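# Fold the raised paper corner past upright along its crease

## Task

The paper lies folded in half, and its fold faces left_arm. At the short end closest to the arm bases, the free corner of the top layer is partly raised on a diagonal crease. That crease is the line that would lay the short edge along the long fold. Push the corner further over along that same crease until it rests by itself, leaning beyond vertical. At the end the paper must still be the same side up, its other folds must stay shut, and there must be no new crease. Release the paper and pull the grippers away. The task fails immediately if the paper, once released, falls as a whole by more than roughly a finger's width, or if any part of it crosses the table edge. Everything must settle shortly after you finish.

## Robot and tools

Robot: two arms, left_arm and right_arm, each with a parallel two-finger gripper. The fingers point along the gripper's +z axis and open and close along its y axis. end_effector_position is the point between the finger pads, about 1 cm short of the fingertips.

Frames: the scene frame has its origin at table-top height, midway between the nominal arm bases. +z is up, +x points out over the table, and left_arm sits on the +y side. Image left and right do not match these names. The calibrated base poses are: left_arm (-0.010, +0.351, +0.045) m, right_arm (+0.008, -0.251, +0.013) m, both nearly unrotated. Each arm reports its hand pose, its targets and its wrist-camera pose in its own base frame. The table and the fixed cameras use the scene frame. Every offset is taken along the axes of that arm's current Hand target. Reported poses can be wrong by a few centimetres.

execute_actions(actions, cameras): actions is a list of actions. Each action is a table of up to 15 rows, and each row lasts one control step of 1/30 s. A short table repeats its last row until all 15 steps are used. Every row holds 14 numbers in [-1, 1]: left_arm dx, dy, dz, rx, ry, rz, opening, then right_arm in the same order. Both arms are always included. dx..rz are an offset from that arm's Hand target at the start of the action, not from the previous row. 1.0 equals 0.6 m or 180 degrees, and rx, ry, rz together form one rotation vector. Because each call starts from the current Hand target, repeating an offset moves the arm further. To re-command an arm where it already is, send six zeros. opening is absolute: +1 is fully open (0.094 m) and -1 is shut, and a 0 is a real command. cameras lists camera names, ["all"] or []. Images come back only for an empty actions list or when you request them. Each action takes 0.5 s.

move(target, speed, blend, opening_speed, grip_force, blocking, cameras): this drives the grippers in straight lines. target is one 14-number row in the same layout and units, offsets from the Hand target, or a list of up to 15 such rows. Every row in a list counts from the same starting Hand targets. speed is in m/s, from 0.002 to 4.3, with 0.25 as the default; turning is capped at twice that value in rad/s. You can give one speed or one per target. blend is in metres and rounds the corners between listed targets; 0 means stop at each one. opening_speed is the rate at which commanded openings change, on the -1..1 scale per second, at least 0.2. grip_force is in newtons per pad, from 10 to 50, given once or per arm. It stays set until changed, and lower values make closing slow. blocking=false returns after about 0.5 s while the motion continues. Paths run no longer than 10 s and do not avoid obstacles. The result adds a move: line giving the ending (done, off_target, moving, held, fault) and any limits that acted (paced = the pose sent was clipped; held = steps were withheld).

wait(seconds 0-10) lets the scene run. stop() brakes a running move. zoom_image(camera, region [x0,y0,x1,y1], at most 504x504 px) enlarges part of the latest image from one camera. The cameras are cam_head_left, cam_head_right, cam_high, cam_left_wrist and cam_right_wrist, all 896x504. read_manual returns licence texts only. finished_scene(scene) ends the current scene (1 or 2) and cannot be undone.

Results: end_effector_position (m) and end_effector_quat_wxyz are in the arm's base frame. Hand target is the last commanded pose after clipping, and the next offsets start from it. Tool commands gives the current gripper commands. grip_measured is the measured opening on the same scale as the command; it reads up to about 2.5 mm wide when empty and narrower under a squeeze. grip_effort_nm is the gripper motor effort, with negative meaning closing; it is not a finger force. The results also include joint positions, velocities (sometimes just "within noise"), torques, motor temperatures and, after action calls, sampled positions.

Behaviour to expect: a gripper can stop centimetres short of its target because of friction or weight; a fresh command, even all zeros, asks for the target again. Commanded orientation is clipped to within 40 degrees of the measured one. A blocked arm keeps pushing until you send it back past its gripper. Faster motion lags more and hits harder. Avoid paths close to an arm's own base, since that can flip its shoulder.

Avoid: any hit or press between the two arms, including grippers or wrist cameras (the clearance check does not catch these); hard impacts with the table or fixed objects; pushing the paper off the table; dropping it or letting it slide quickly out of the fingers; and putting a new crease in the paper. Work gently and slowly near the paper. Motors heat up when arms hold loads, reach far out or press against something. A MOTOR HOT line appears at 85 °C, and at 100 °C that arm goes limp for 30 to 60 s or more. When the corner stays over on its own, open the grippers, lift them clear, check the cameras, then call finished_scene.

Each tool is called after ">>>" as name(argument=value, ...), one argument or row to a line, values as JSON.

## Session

>>> execute_actions(
  actions=[],
)

>>> zoom_image(
  camera="cam_head_left",
  region=[360, 230, 510, 360],
)

>>> zoom_image(
  camera="cam_high",
  region=[320, 150, 430, 250],
)

Scene clock: 0.00 s.
left_arm: end_effector_position=(+0.6296, -0.1287, +0.2242) grip_measured=+1.000 grip_effort_nm=n/a end_effector_quat_wxyz=(+0.365, -0.007, +0.929, +0.067) | right_arm: end_effector_position=(+0.4170, -0.2166, +0.3432) grip_measured=+1.000 grip_effort_nm=n/a end_effector_quat_wxyz=(+0.603, -0.292, +0.733, -0.114)
Joint positions: left_arm=[-0.286 1.641 1.386 -0.613 -0.321 -0.183 0.094] | right_arm=[-0.779 1.108 0.889 -0.204 -0.929 -0.912 0.094]
Joint velocities: within noise
Joint torques (N m): no reading
Motor temperatures (°C): left_arm=[22 28 30 20 20 18 23] | right_arm=[22 28 30 18 22 18 23]
Heat: left arm: hottest elbow 30 °C; right arm: hottest elbow 30 °C.
Hand target: left_arm +0.6369, -0.1309, +0.2390; +0.379, -0.009, +0.923, +0.063 | right_arm +0.4200, -0.2196, +0.3546; +0.607, -0.296, +0.727, -0.122
Tool commands: left_gripper/opening=+1.0 right_gripper/opening=+1.0

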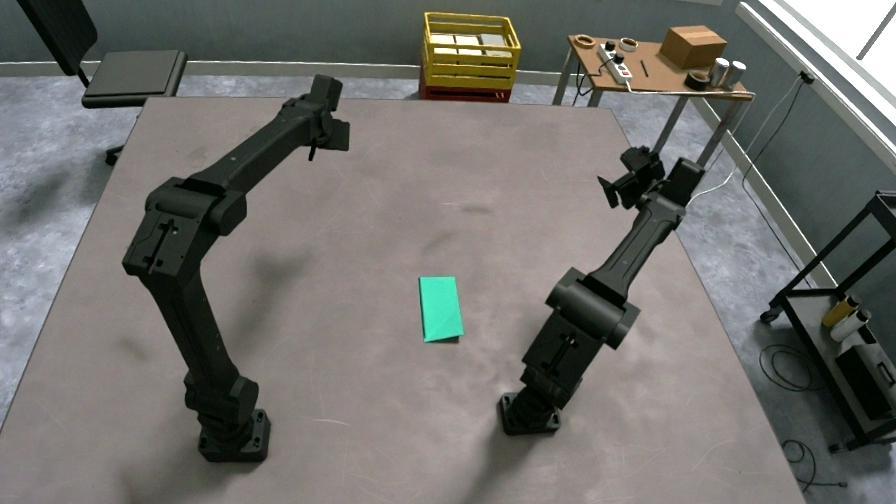

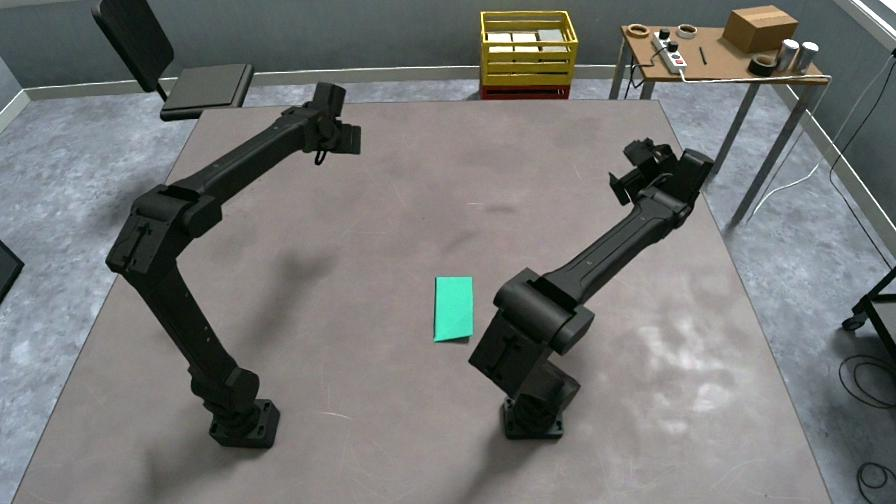

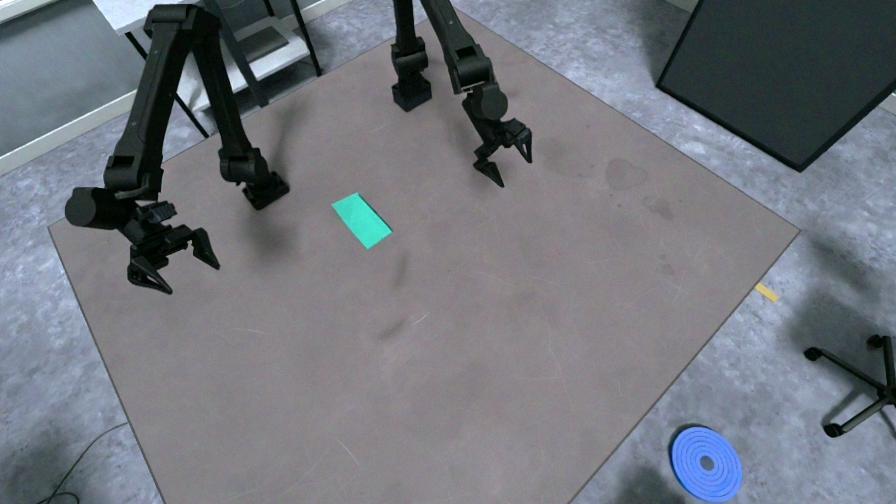

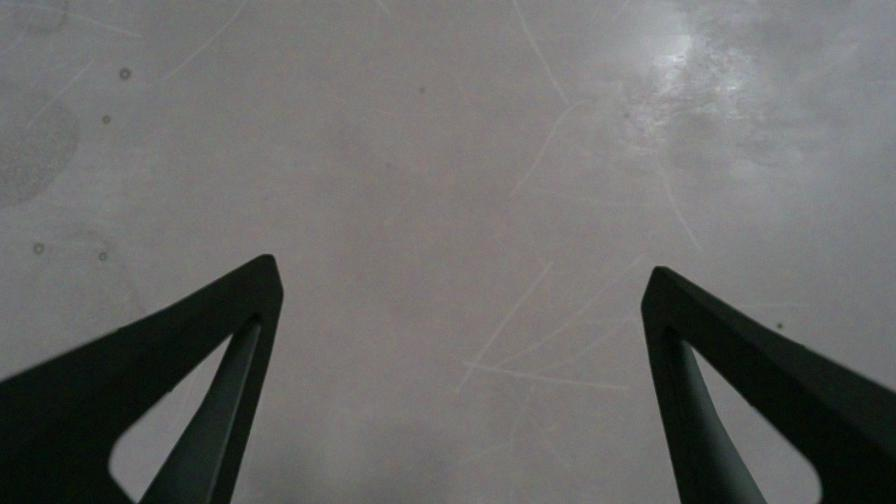

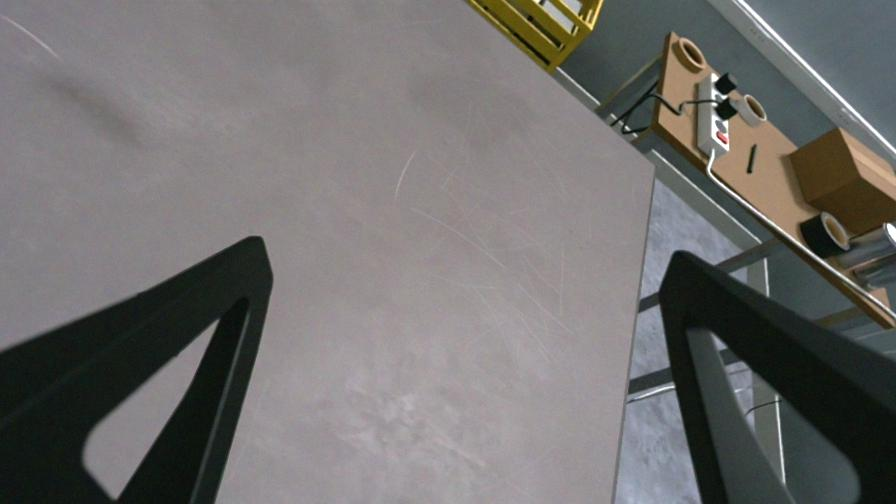

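Scaled by 3.360 from the camera's 896x504 image, which has a finer 1280x720 frame.

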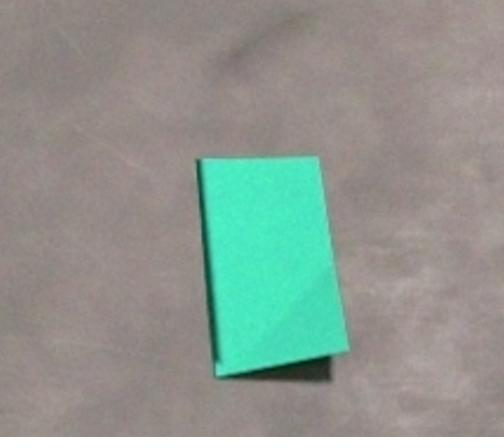

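Scaled by 4.582 from the camera's 896x504 image, which has a finer 1280x720 frame.

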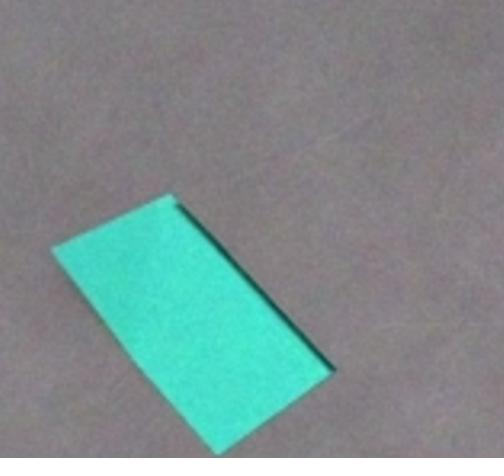

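>>> move(
  target=[0.4005,-0.2408,-0.1787,0.2876,0.2823,0.1829,-1,-0.2023,0.684,-0.017,-0.2319,0.1053,0.0685,0.277],
  speed=0.35,
  cameras=["cam_head_left","cam_right_wrist","cam_left_wrist"],
)

Scene clock: 142.47 s.
left_arm: end_effector_position=(+0.3892, -0.2730, +0.1205) grip_measured=-0.982 grip_effort_nm=-0.97 end_effector_quat_wxyz=(-0.112, +0.358, +0.896, -0.237) | right_arm: end_effector_position=(+0.3032, +0.1754, +0.2415) grip_measured=+0.279 grip_effort_nm=-0.13 end_effector_quat_wxyz=(+0.351, -0.395, +0.833, +0.162)
Joint positions: left_arm=[-0.438 1.771 1.381 -1.397 0.489 0.376 0.001] | right_arm=[0.346 0.805 0.723 -0.769 -0.367 -0.4 0.06]
Joint torques (N m): left_arm=[-1.44 -14.86 10.4 -0.58 0.33 0.19] | right_arm=[-0.97 -3.72 9.05 1.84 0 -0.08]
Motor temperatures (°C): left_arm=[22 34 43 20 20 18 23] | right_arm=[22 29 38 19 22 18 23]
Heat: left arm: hottest elbow 43 °C; right arm: hottest elbow 38 °C.
Hand target: left_arm +0.4001, -0.2802, +0.1305; -0.099, +0.369, +0.892, -0.240 | right_arm +0.3049, +0.1750, +0.2351; +0.347, -0.390, +0.838, +0.162
Off the commanded pose: left_arm 0.017 m, 2 deg | right_arm 0.007 m, 1 deg.
move: off_target (left_arm)
Images, in order (width x height): cam_head_left 896x504, cam_left_wrist 896x504, cam_right_wrist 896x504.

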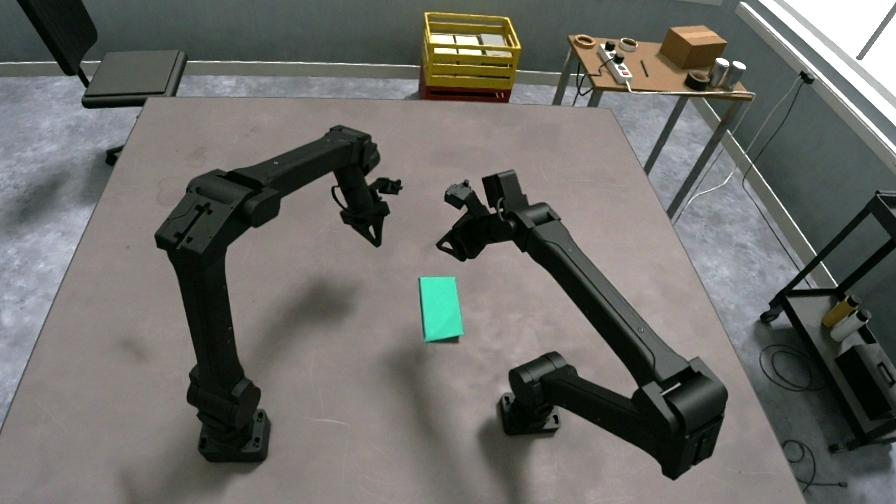

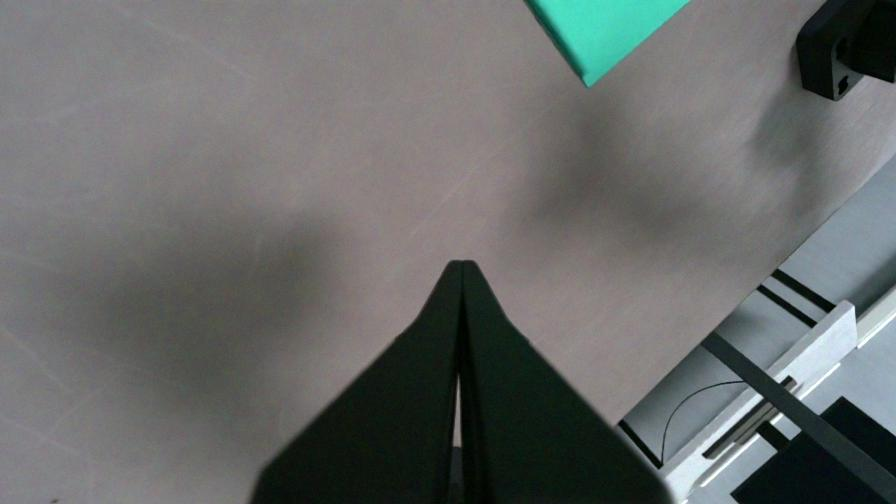

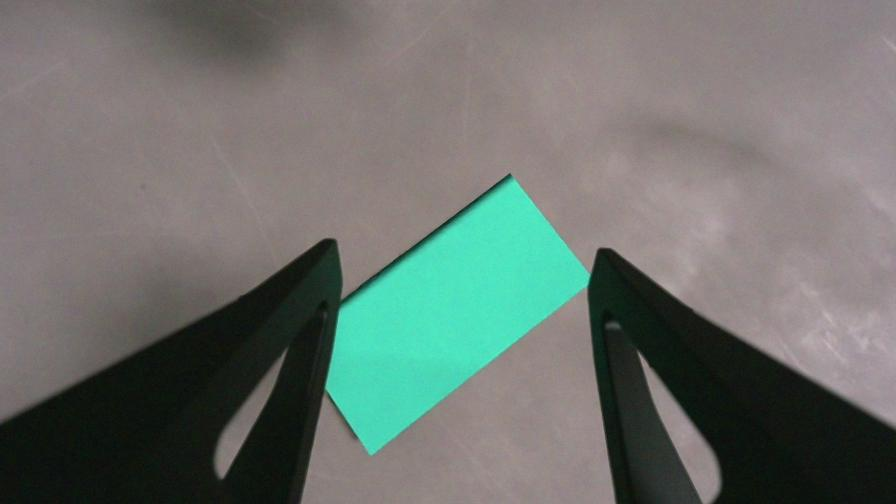

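>>> move(
  target=[
    [-0.1593,0.0082,0.2513,0,0,0,-1,0.3355,0.061,0.0102,-0.1371,0.0554,0.3843,0.277],
    [-0.1593,0.0082,0.2513,0,0,0,-1,0.4062,0.061,0.0808,-0.1371,0.0554,0.3843,0.277],
  ],
  speed=[0.3,0.1],
  blend=[0.01,0],
  cameras=["cam_head_left","cam_right_wrist","cam_left_wrist"],
)

Scene clock: 195.07 s.
left_arm: end_effector_position=(+0.4060, -0.3844, -0.0062) grip_measured=-0.982 grip_effort_nm=-0.97 end_effector_quat_wxyz=(-0.113, +0.368, +0.892, -0.237) | right_arm: end_effector_position=(+0.1888, +0.0924, +0.0308) grip_measured=+0.279 grip_effort_nm=-0.13 end_effector_quat_wxyz=(+0.039, +0.076, +0.884, +0.459)
Joint positions: left_arm=[-0.603 2.077 1.49 -1.119 0.515 0.215 0.001] | right_arm=[-0.28 1.212 0.288 -0.799 -0.949 -0.186 0.06]
Joint torques (N m): left_arm=[-2.02 -17.55 9.63 0.43 0.34 -0.14] | right_arm=[-0.97 -3.96 4.78 0.57 -0.75 -0.23]
Heat: left arm: hottest elbow 41 °C; right arm: hottest elbow 39 °C.
Hand target: left_arm +0.4174, -0.3982, -0.0023; -0.099, +0.369, +0.892, -0.240 | right_arm +0.1878, +0.0929, +0.0286; +0.039, +0.077, +0.883, +0.461
Off the commanded pose: left_arm 0.018 m, 2 deg | right_arm 0.002 m, 0 deg.
move: off_target (left_arm)
Images, in order (width x height): cam_head_left 896x504, cam_left_wrist 896x504, cam_right_wrist 896x504.

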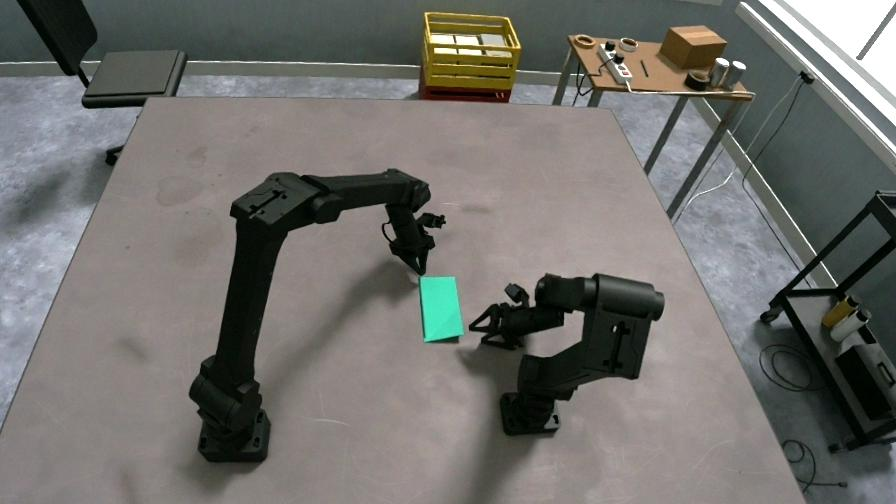

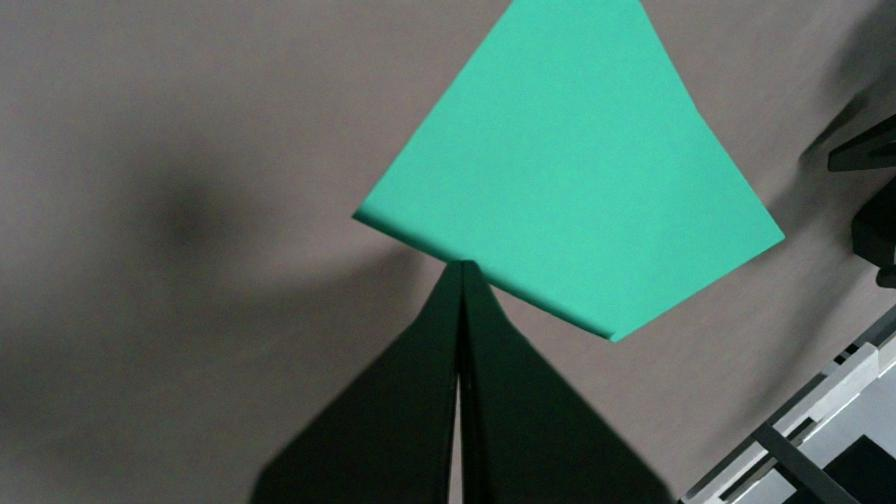

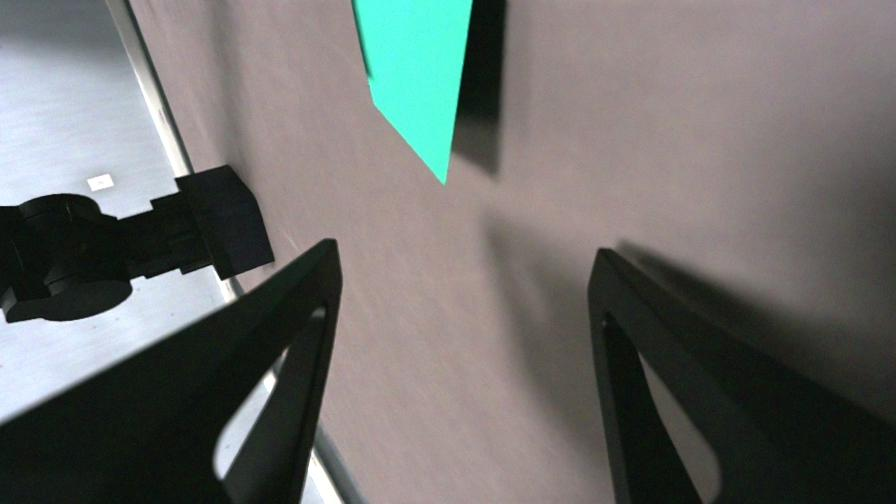

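>>> move(
  target=[-0.0059,0.0072,0.0383,0,0,0,-1,-0.0028,0.027,0.0558,0,0,0,0.277],
  speed=0.05,
  cameras=["cam_right_wrist","cam_left_wrist"],
)

Scene clock: 228.60 s.
left_arm: end_effector_position=(+0.4062, -0.3931, -0.0246) grip_measured=-0.982 grip_effort_nm=-0.98 end_effector_quat_wxyz=(-0.109, +0.368, +0.892, -0.237) | right_arm: end_effector_position=(+0.1962, +0.1279, +0.0225) grip_measured=+0.279 grip_effort_nm=-0.13 end_effector_quat_wxyz=(+0.034, +0.080, +0.883, +0.462)
Joint positions: left_arm=[-0.616 2.109 1.49 -1.07 0.516 0.199 0.001] | right_arm=[-0.073 1.189 0.233 -0.485 -0.958 0.174 0.06]
Joint torques (N m): left_arm=[-2.32 -18.43 9.13 0.38 0.34 -0.17] | right_arm=[-0.26 -5.42 4.82 1.07 -0.42 -0.14]
Heat: left arm: hottest elbow 42 °C; right arm: hottest elbow 35 °C.
Hand target: left_arm +0.4143, -0.4064, -0.0243; -0.099, +0.369, +0.892, -0.240 | right_arm +0.1957, +0.1287, +0.0227; +0.039, +0.077, +0.883, +0.461
Off the commanded pose: left_arm 0.015 m, 1 deg | right_arm 0.001 m, 1 deg.
move: off_target (left_arm)
Images, in order (width x height): cam_left_wrist 896x504, cam_right_wrist 896x504.

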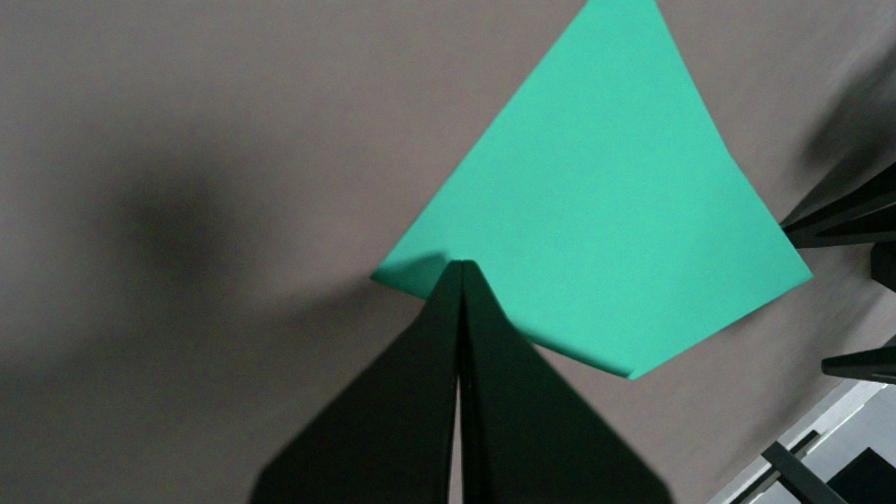

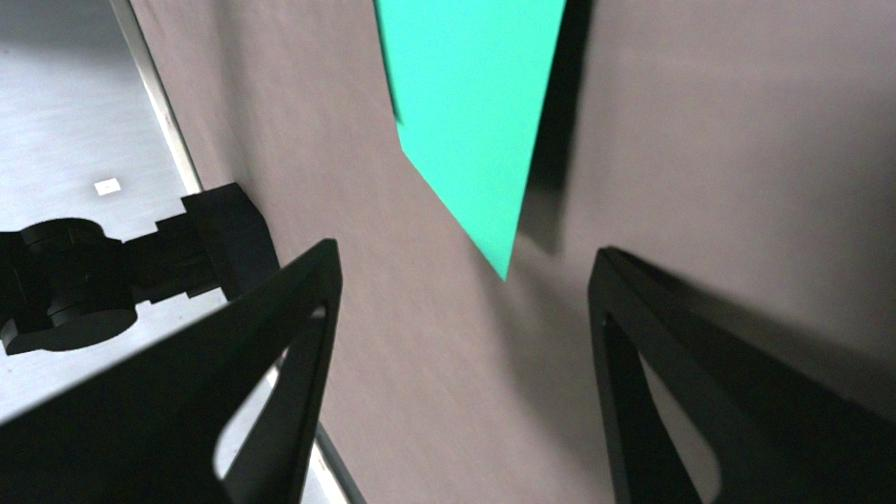

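>>> move(
  target=[0.0142,0.0333,0.0482,0,0,0,-1,-0.0007,0.0275,0.0422,0,0,0,0.277],
  speed=0.04,
  cameras=["cam_right_wrist","cam_left_wrist"],
)

Scene clock: 252.37 s.
left_arm: end_effector_position=(+0.4141, -0.3997, -0.0371) grip_measured=-0.982 grip_effort_nm=-0.97 end_effector_quat_wxyz=(-0.090, +0.373, +0.890, -0.245) | right_arm: end_effector_position=(+0.2016, +0.1576, +0.0209) grip_measured=+0.279 grip_effort_nm=-0.13 end_effector_quat_wxyz=(+0.033, +0.079, +0.884, +0.460)
Joint positions: left_arm=[-0.616 2.129 1.488 -1.006 0.522 0.198 0.001] | right_arm=[0.097 1.179 0.204 -0.247 -0.913 0.449 0.06]
Joint torques (N m): left_arm=[-1.32 -16.85 5.93 1.13 0.04 -0.05] | right_arm=[-0.21 -5.48 5 1.47 -0.34 -0.11]
Motor temperatures (°C): left_arm=[22 35 42 20 21 18 25] | right_arm=[22 28 33 19 22 18 23]
Heat: left arm: hottest elbow 42 °C; right arm: hottest elbow 33 °C.
Hand target: left_arm +0.4103, -0.3984, -0.0593; -0.099, +0.369, +0.892, -0.240 | right_arm +0.2014, +0.1584, +0.0217; +0.039, +0.077, +0.883, +0.460
Off the commanded pose: left_arm 0.023 m, 1 deg | right_arm 0.001 m, 1 deg.
move: off_target (left_arm)
Images, in order (width x height): cam_left_wrist 896x504, cam_right_wrist 896x504.

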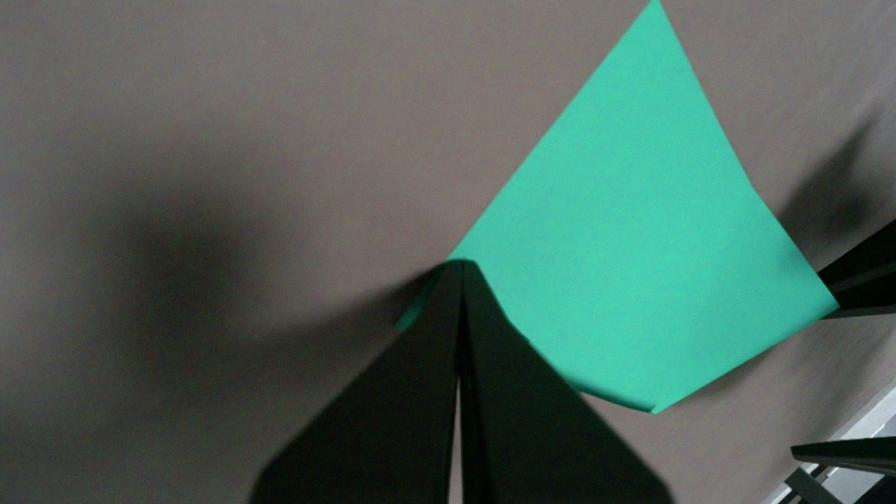

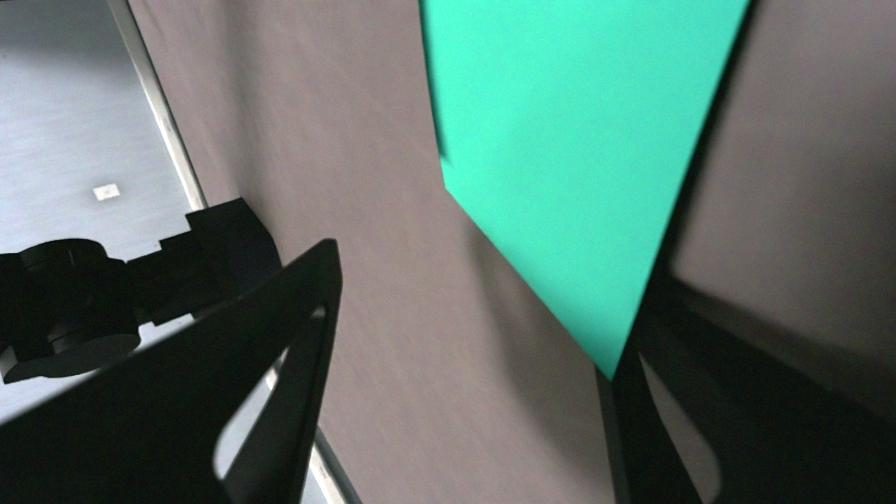

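>>> move(
  target=[
    [-0.0232,-0.0483,-0.0375,0,0,0,-1,0,0,0,0,0,0,0.277],
    [-0.0042,-0.0212,0.0097,0,0,0,-1,0,0,0,0,0,0,0.277],
  ],
  speed=0.04,
  cameras=["cam_right_wrist","cam_left_wrist","cam_head_left"],
)

Scene clock: 290.93 s.
left_arm: end_effector_position=(+0.4071, -0.4113, -0.0376) grip_measured=-0.982 grip_effort_nm=-0.97 end_effector_quat_wxyz=(-0.089, +0.374, +0.889, -0.247) | right_arm: end_effector_position=(+0.2016, +0.1576, +0.0209) grip_measured=+0.279 grip_effort_nm=-0.13 end_effector_quat_wxyz=(+0.033, +0.080, +0.884, +0.460)
Joint positions: left_arm=[-0.638 2.131 1.488 -0.992 0.528 0.176 0.001] | right_arm=[0.097 1.179 0.204 -0.247 -0.913 0.45 0.06]
Joint torques (N m): left_arm=[-1.32 -17.49 5.68 0.92 -0.09 -0.11] | right_arm=[-0.26 -5.54 4.97 1.47 -0.34 -0.13]
Heat: left arm: hottest elbow 39 °C; right arm: hottest elbow 32 °C.
Hand target: left_arm +0.4022, -0.4100, -0.0579; -0.099, +0.369, +0.892, -0.240 | right_arm +0.2014, +0.1584, +0.0217; +0.039, +0.077, +0.883, +0.460
Off the commanded pose: left_arm 0.021 m, 1 deg | right_arm 0.001 m, 1 deg.
move: off_target (left_arm)
Images, in order (width x height): cam_head_left 896x504, cam_left_wrist 896x504, cam_right_wrist 896x504.

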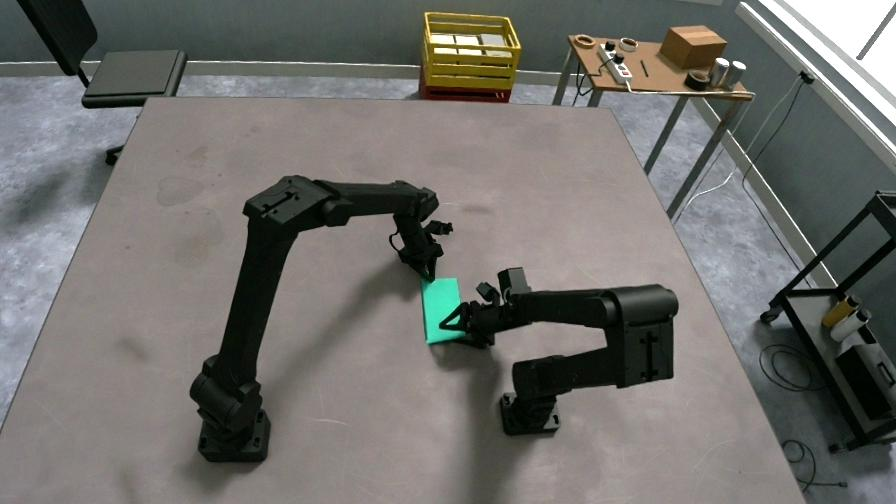

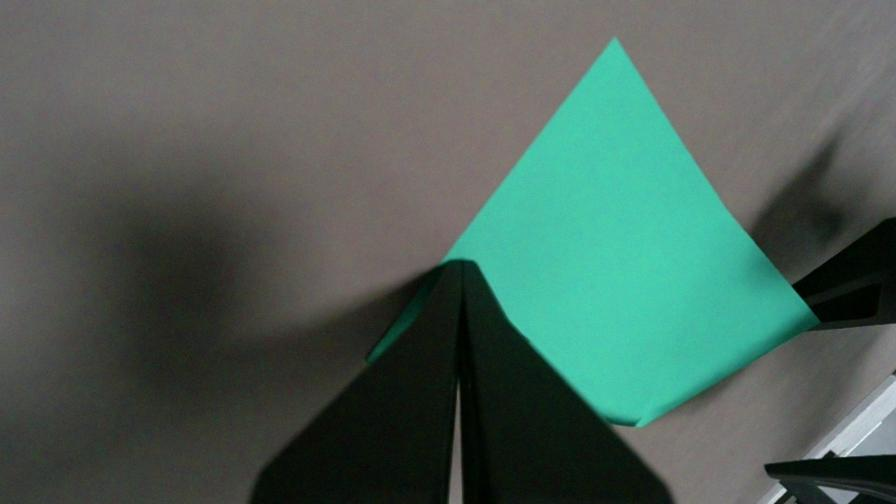

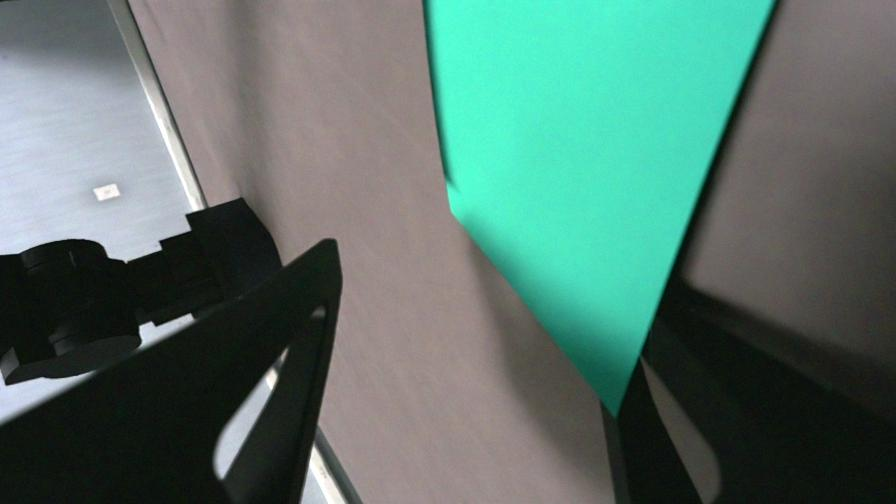

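>>> move(
  target=[
    [0,0,0,0,0,0,-1,-0.0163,0.0427,-0.0263,0,0,0,0.277],
    [0,0,0,0,0,0,-1,-0.0378,0.0718,-0.0193,0,0,0,0.277],
  ],
  speed=0.035,
  blend=[0.006,0],
  cameras=["cam_right_wrist","cam_left_wrist","cam_head_left"],
)

Scene clock: 326.73 s.
left_arm: end_effector_position=(+0.4071, -0.4113, -0.0376) grip_measured=-0.982 grip_effort_nm=-0.97 end_effector_quat_wxyz=(-0.089, +0.374, +0.889, -0.247) | right_arm: end_effector_position=(+0.2104, +0.1658, +0.0509) grip_measured=+0.279 grip_effort_nm=-0.13 end_effector_quat_wxyz=(+0.024, +0.084, +0.885, +0.458)
Joint positions: left_arm=[-0.638 2.131 1.488 -0.992 0.528 0.176 0.001] | right_arm=[0.136 1.066 0.265 -0.393 -0.898 0.51 0.06]
Joint torques (N m): left_arm=[-1.61 -17.38 5.67 0.95 -0.09 -0.12] | right_arm=[-0.21 -4.72 9.74 0.85 -0.33 -0.13]
Motor temperatures (°C): left_arm=[22 35 36 20 20 18 26] | right_arm=[22 28 32 19 22 18 23]
Heat: left arm: hottest elbow 36 °C; right arm: hottest elbow 32 °C.
Hand target: left_arm +0.4022, -0.4100, -0.0579; -0.099, +0.369, +0.892, -0.240 | right_arm +0.2263, +0.1695, +0.0635; +0.039, +0.077, +0.883, +0.460
Off the commanded pose: left_arm 0.021 m, 2 deg | right_arm 0.021 m, 2 deg.
move: off_target (left_arm, right_arm)
Images, in order (width x height): cam_head_left 896x504, cam_left_wrist 896x504, cam_right_wrist 896x504.

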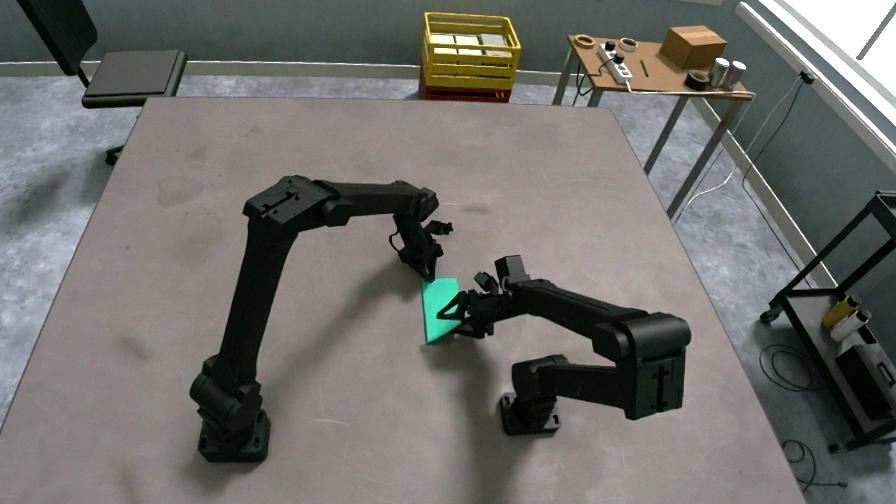

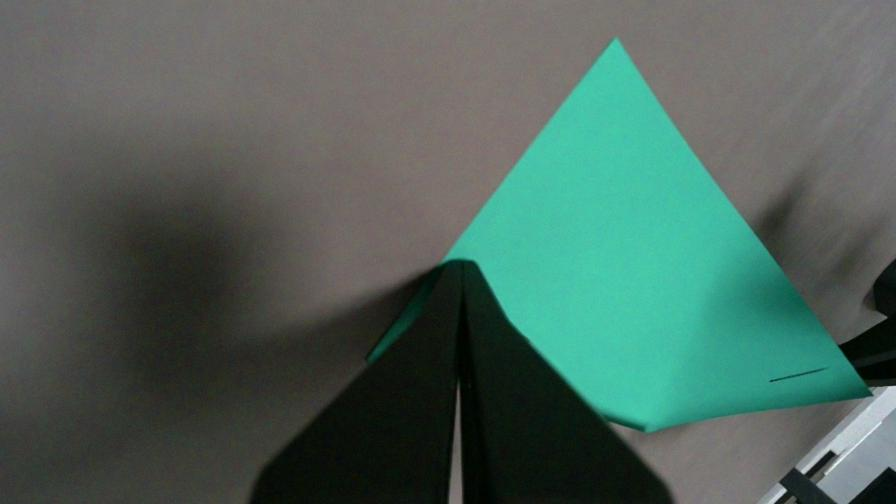

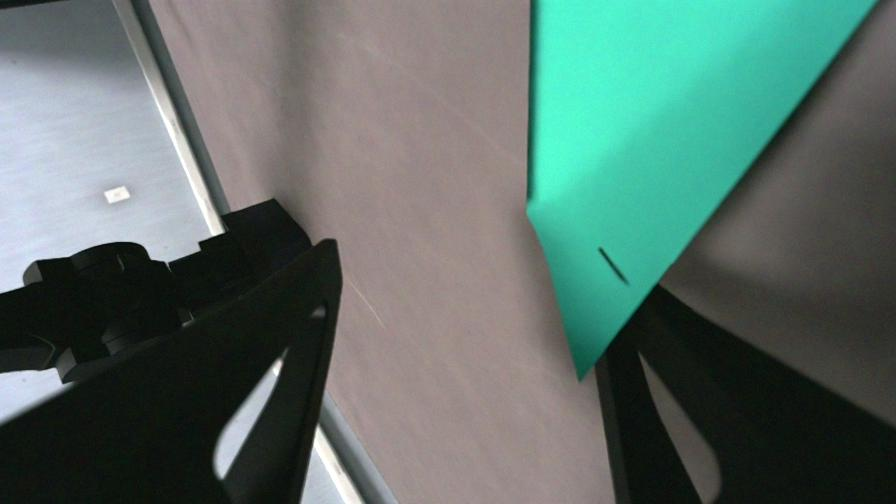

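>>> move(
  target=[
    [0,0,0,0,0,0,-1,-0.0162,0.0222,0.0113,0,0,0,0.277],
    [0,0,0,0,0,0,-1,-0.0352,0.0338,0.032,0,-0.0455,0.0319,0.277],
  ],
  speed=0.035,
  blend=[0.006,0],
  cameras=["cam_right_wrist","cam_left_wrist","cam_head_left"],
)

>>> zoom_image(
  camera="cam_head_left",
  region=[380, 220, 540, 360],
)

Scene clock: 346.03 s.
left_arm: end_effector_position=(+0.4071, -0.4113, -0.0376) grip_measured=-0.982 grip_effort_nm=-0.97 end_effector_quat_wxyz=(-0.089, +0.374, +0.889, -0.247) | right_arm: end_effector_position=(+0.2526, +0.1914, +0.0668) grip_measured=+0.279 grip_effort_nm=-0.13 end_effector_quat_wxyz=(+0.072, +0.156, +0.876, +0.451)
Joint positions: left_arm=[-0.638 2.131 1.488 -0.992 0.528 0.176 0.001] | right_arm=[0.276 1.059 0.281 -0.117 -0.729 0.895 0.06]
Joint torques (N m): left_arm=[-1.61 -17.14 5.75 0.88 -0.11 -0.09] | right_arm=[-0.21 -5.71 6.63 2.04 -0.14 -0.12]
Heat: left arm: hottest elbow 36 °C; right arm: hottest elbow 33 °C.
Hand target: left_arm +0.4022, -0.4100, -0.0579; -0.099, +0.369, +0.892, -0.240 | right_arm +0.2520, +0.1928, +0.0692; +0.079, +0.154, +0.873, +0.455
Off the commanded pose: left_arm 0.021 m, 2 deg | right_arm 0.003 m, 1 deg.
move: off_target (left_arm)
Images, in order (width x height): cam_head_left 896x504, cam_left_wrist 896x504, cam_right_wrist 896x504.

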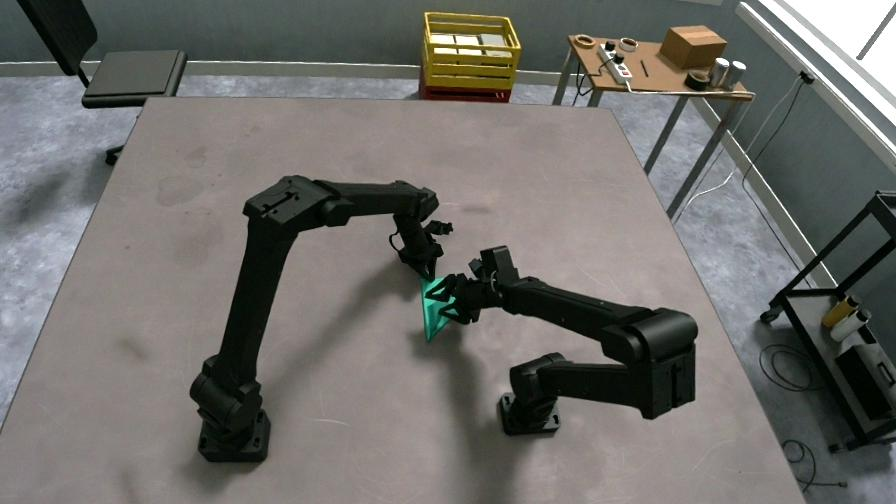

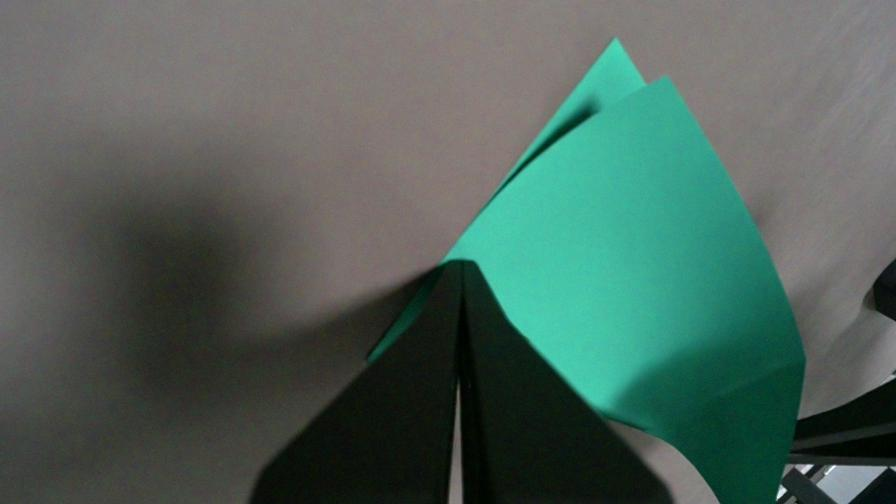

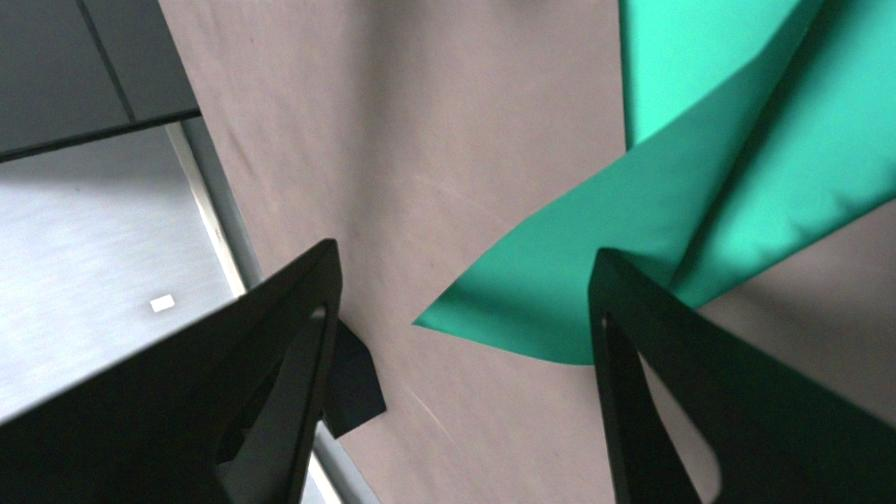

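Scaled by 3.150 from the camera's 896x504 image, which has a finer 1280x720 frame.

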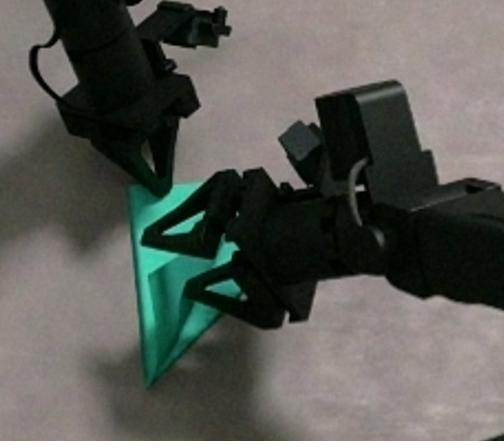

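>>> move(
  target=[
    [0,0,0,0,0,0,-1,-0.0108,-0.0253,0.0452,0,0,0,0.277],
    [0,0,0,0,0,0,-1,-0.0148,-0.0573,0.0767,0,0,0,0.277],
  ],
  speed=0.04,
  blend=[0.006,0],
  cameras=["cam_right_wrist","cam_left_wrist","cam_head_left"],
)

>>> zoom_image(
  camera="cam_head_left",
  region=[380, 220, 540, 360],
)

Scene clock: 373.27 s.
left_arm: end_effector_position=(+0.4071, -0.4113, -0.0376) grip_measured=-0.982 grip_effort_nm=-0.97 end_effector_quat_wxyz=(-0.089, +0.374, +0.889, -0.247) | right_arm: end_effector_position=(+0.2705, +0.2062, +0.0210) grip_measured=+0.279 grip_effort_nm=-0.11 end_effector_quat_wxyz=(+0.085, +0.150, +0.872, +0.458)
Joint positions: left_arm=[-0.638 2.131 1.488 -0.992 0.528 0.176 0.001] | right_arm=[0.316 1.361 0.26 0.265 -0.702 0.937 0.06]
Joint torques (N m): left_arm=[-1.67 -17.67 5.65 0.88 -0.11 -0.11] | right_arm=[-0.21 -5.3 4.51 2.09 -0.1 -0.11]
Heat: left arm: hottest shoulder 35 °C; right arm: hottest elbow 34 °C.
Hand target: left_arm +0.4022, -0.4100, -0.0579; -0.099, +0.369, +0.892, -0.240 | right_arm +0.2664, +0.2067, +0.0146; +0.079, +0.154, +0.873, +0.455
Off the commanded pose: left_arm 0.021 m, 2 deg | right_arm 0.008 m, 1 deg.
move: off_target (left_arm)
Images, in order (width x height): cam_head_left 896x504, cam_left_wrist 896x504, cam_right_wrist 896x504.

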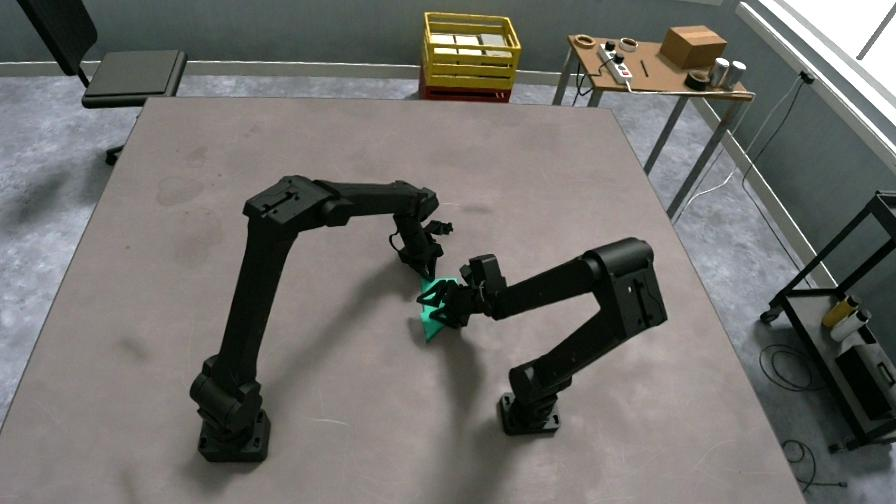

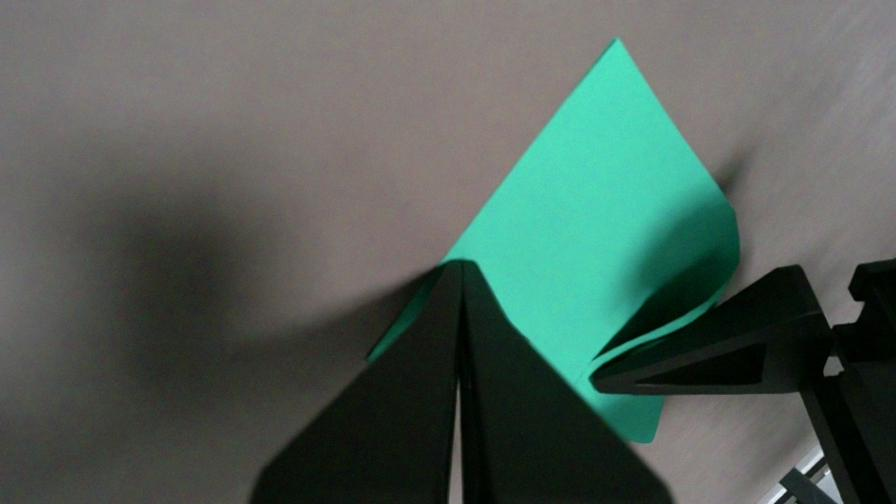

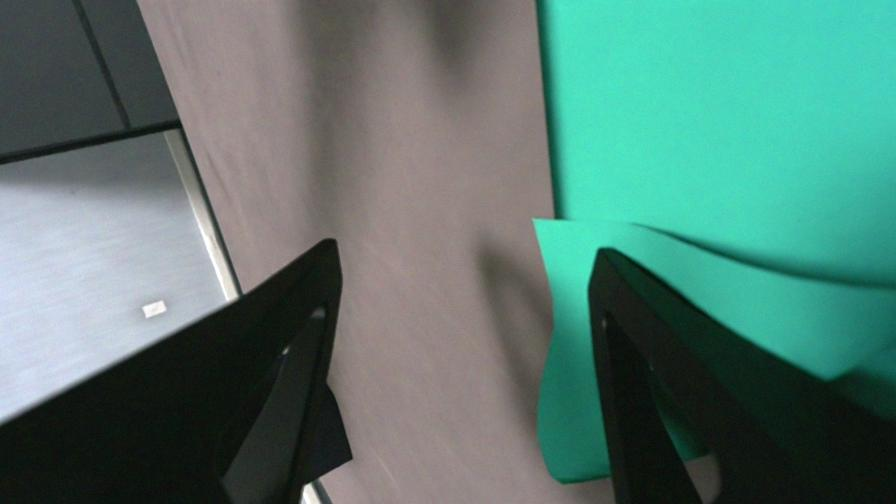

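Scaled by 3.150 from the camera's 896x504 image, which has a finer 1280x720 frame.

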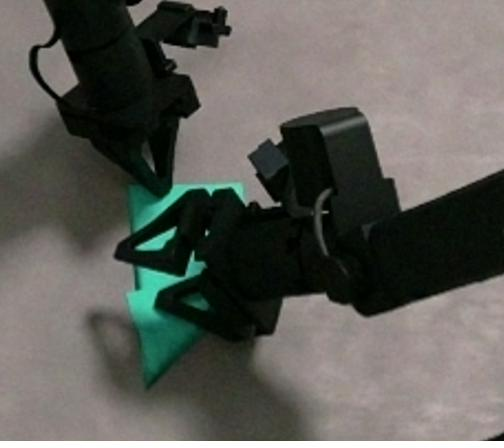

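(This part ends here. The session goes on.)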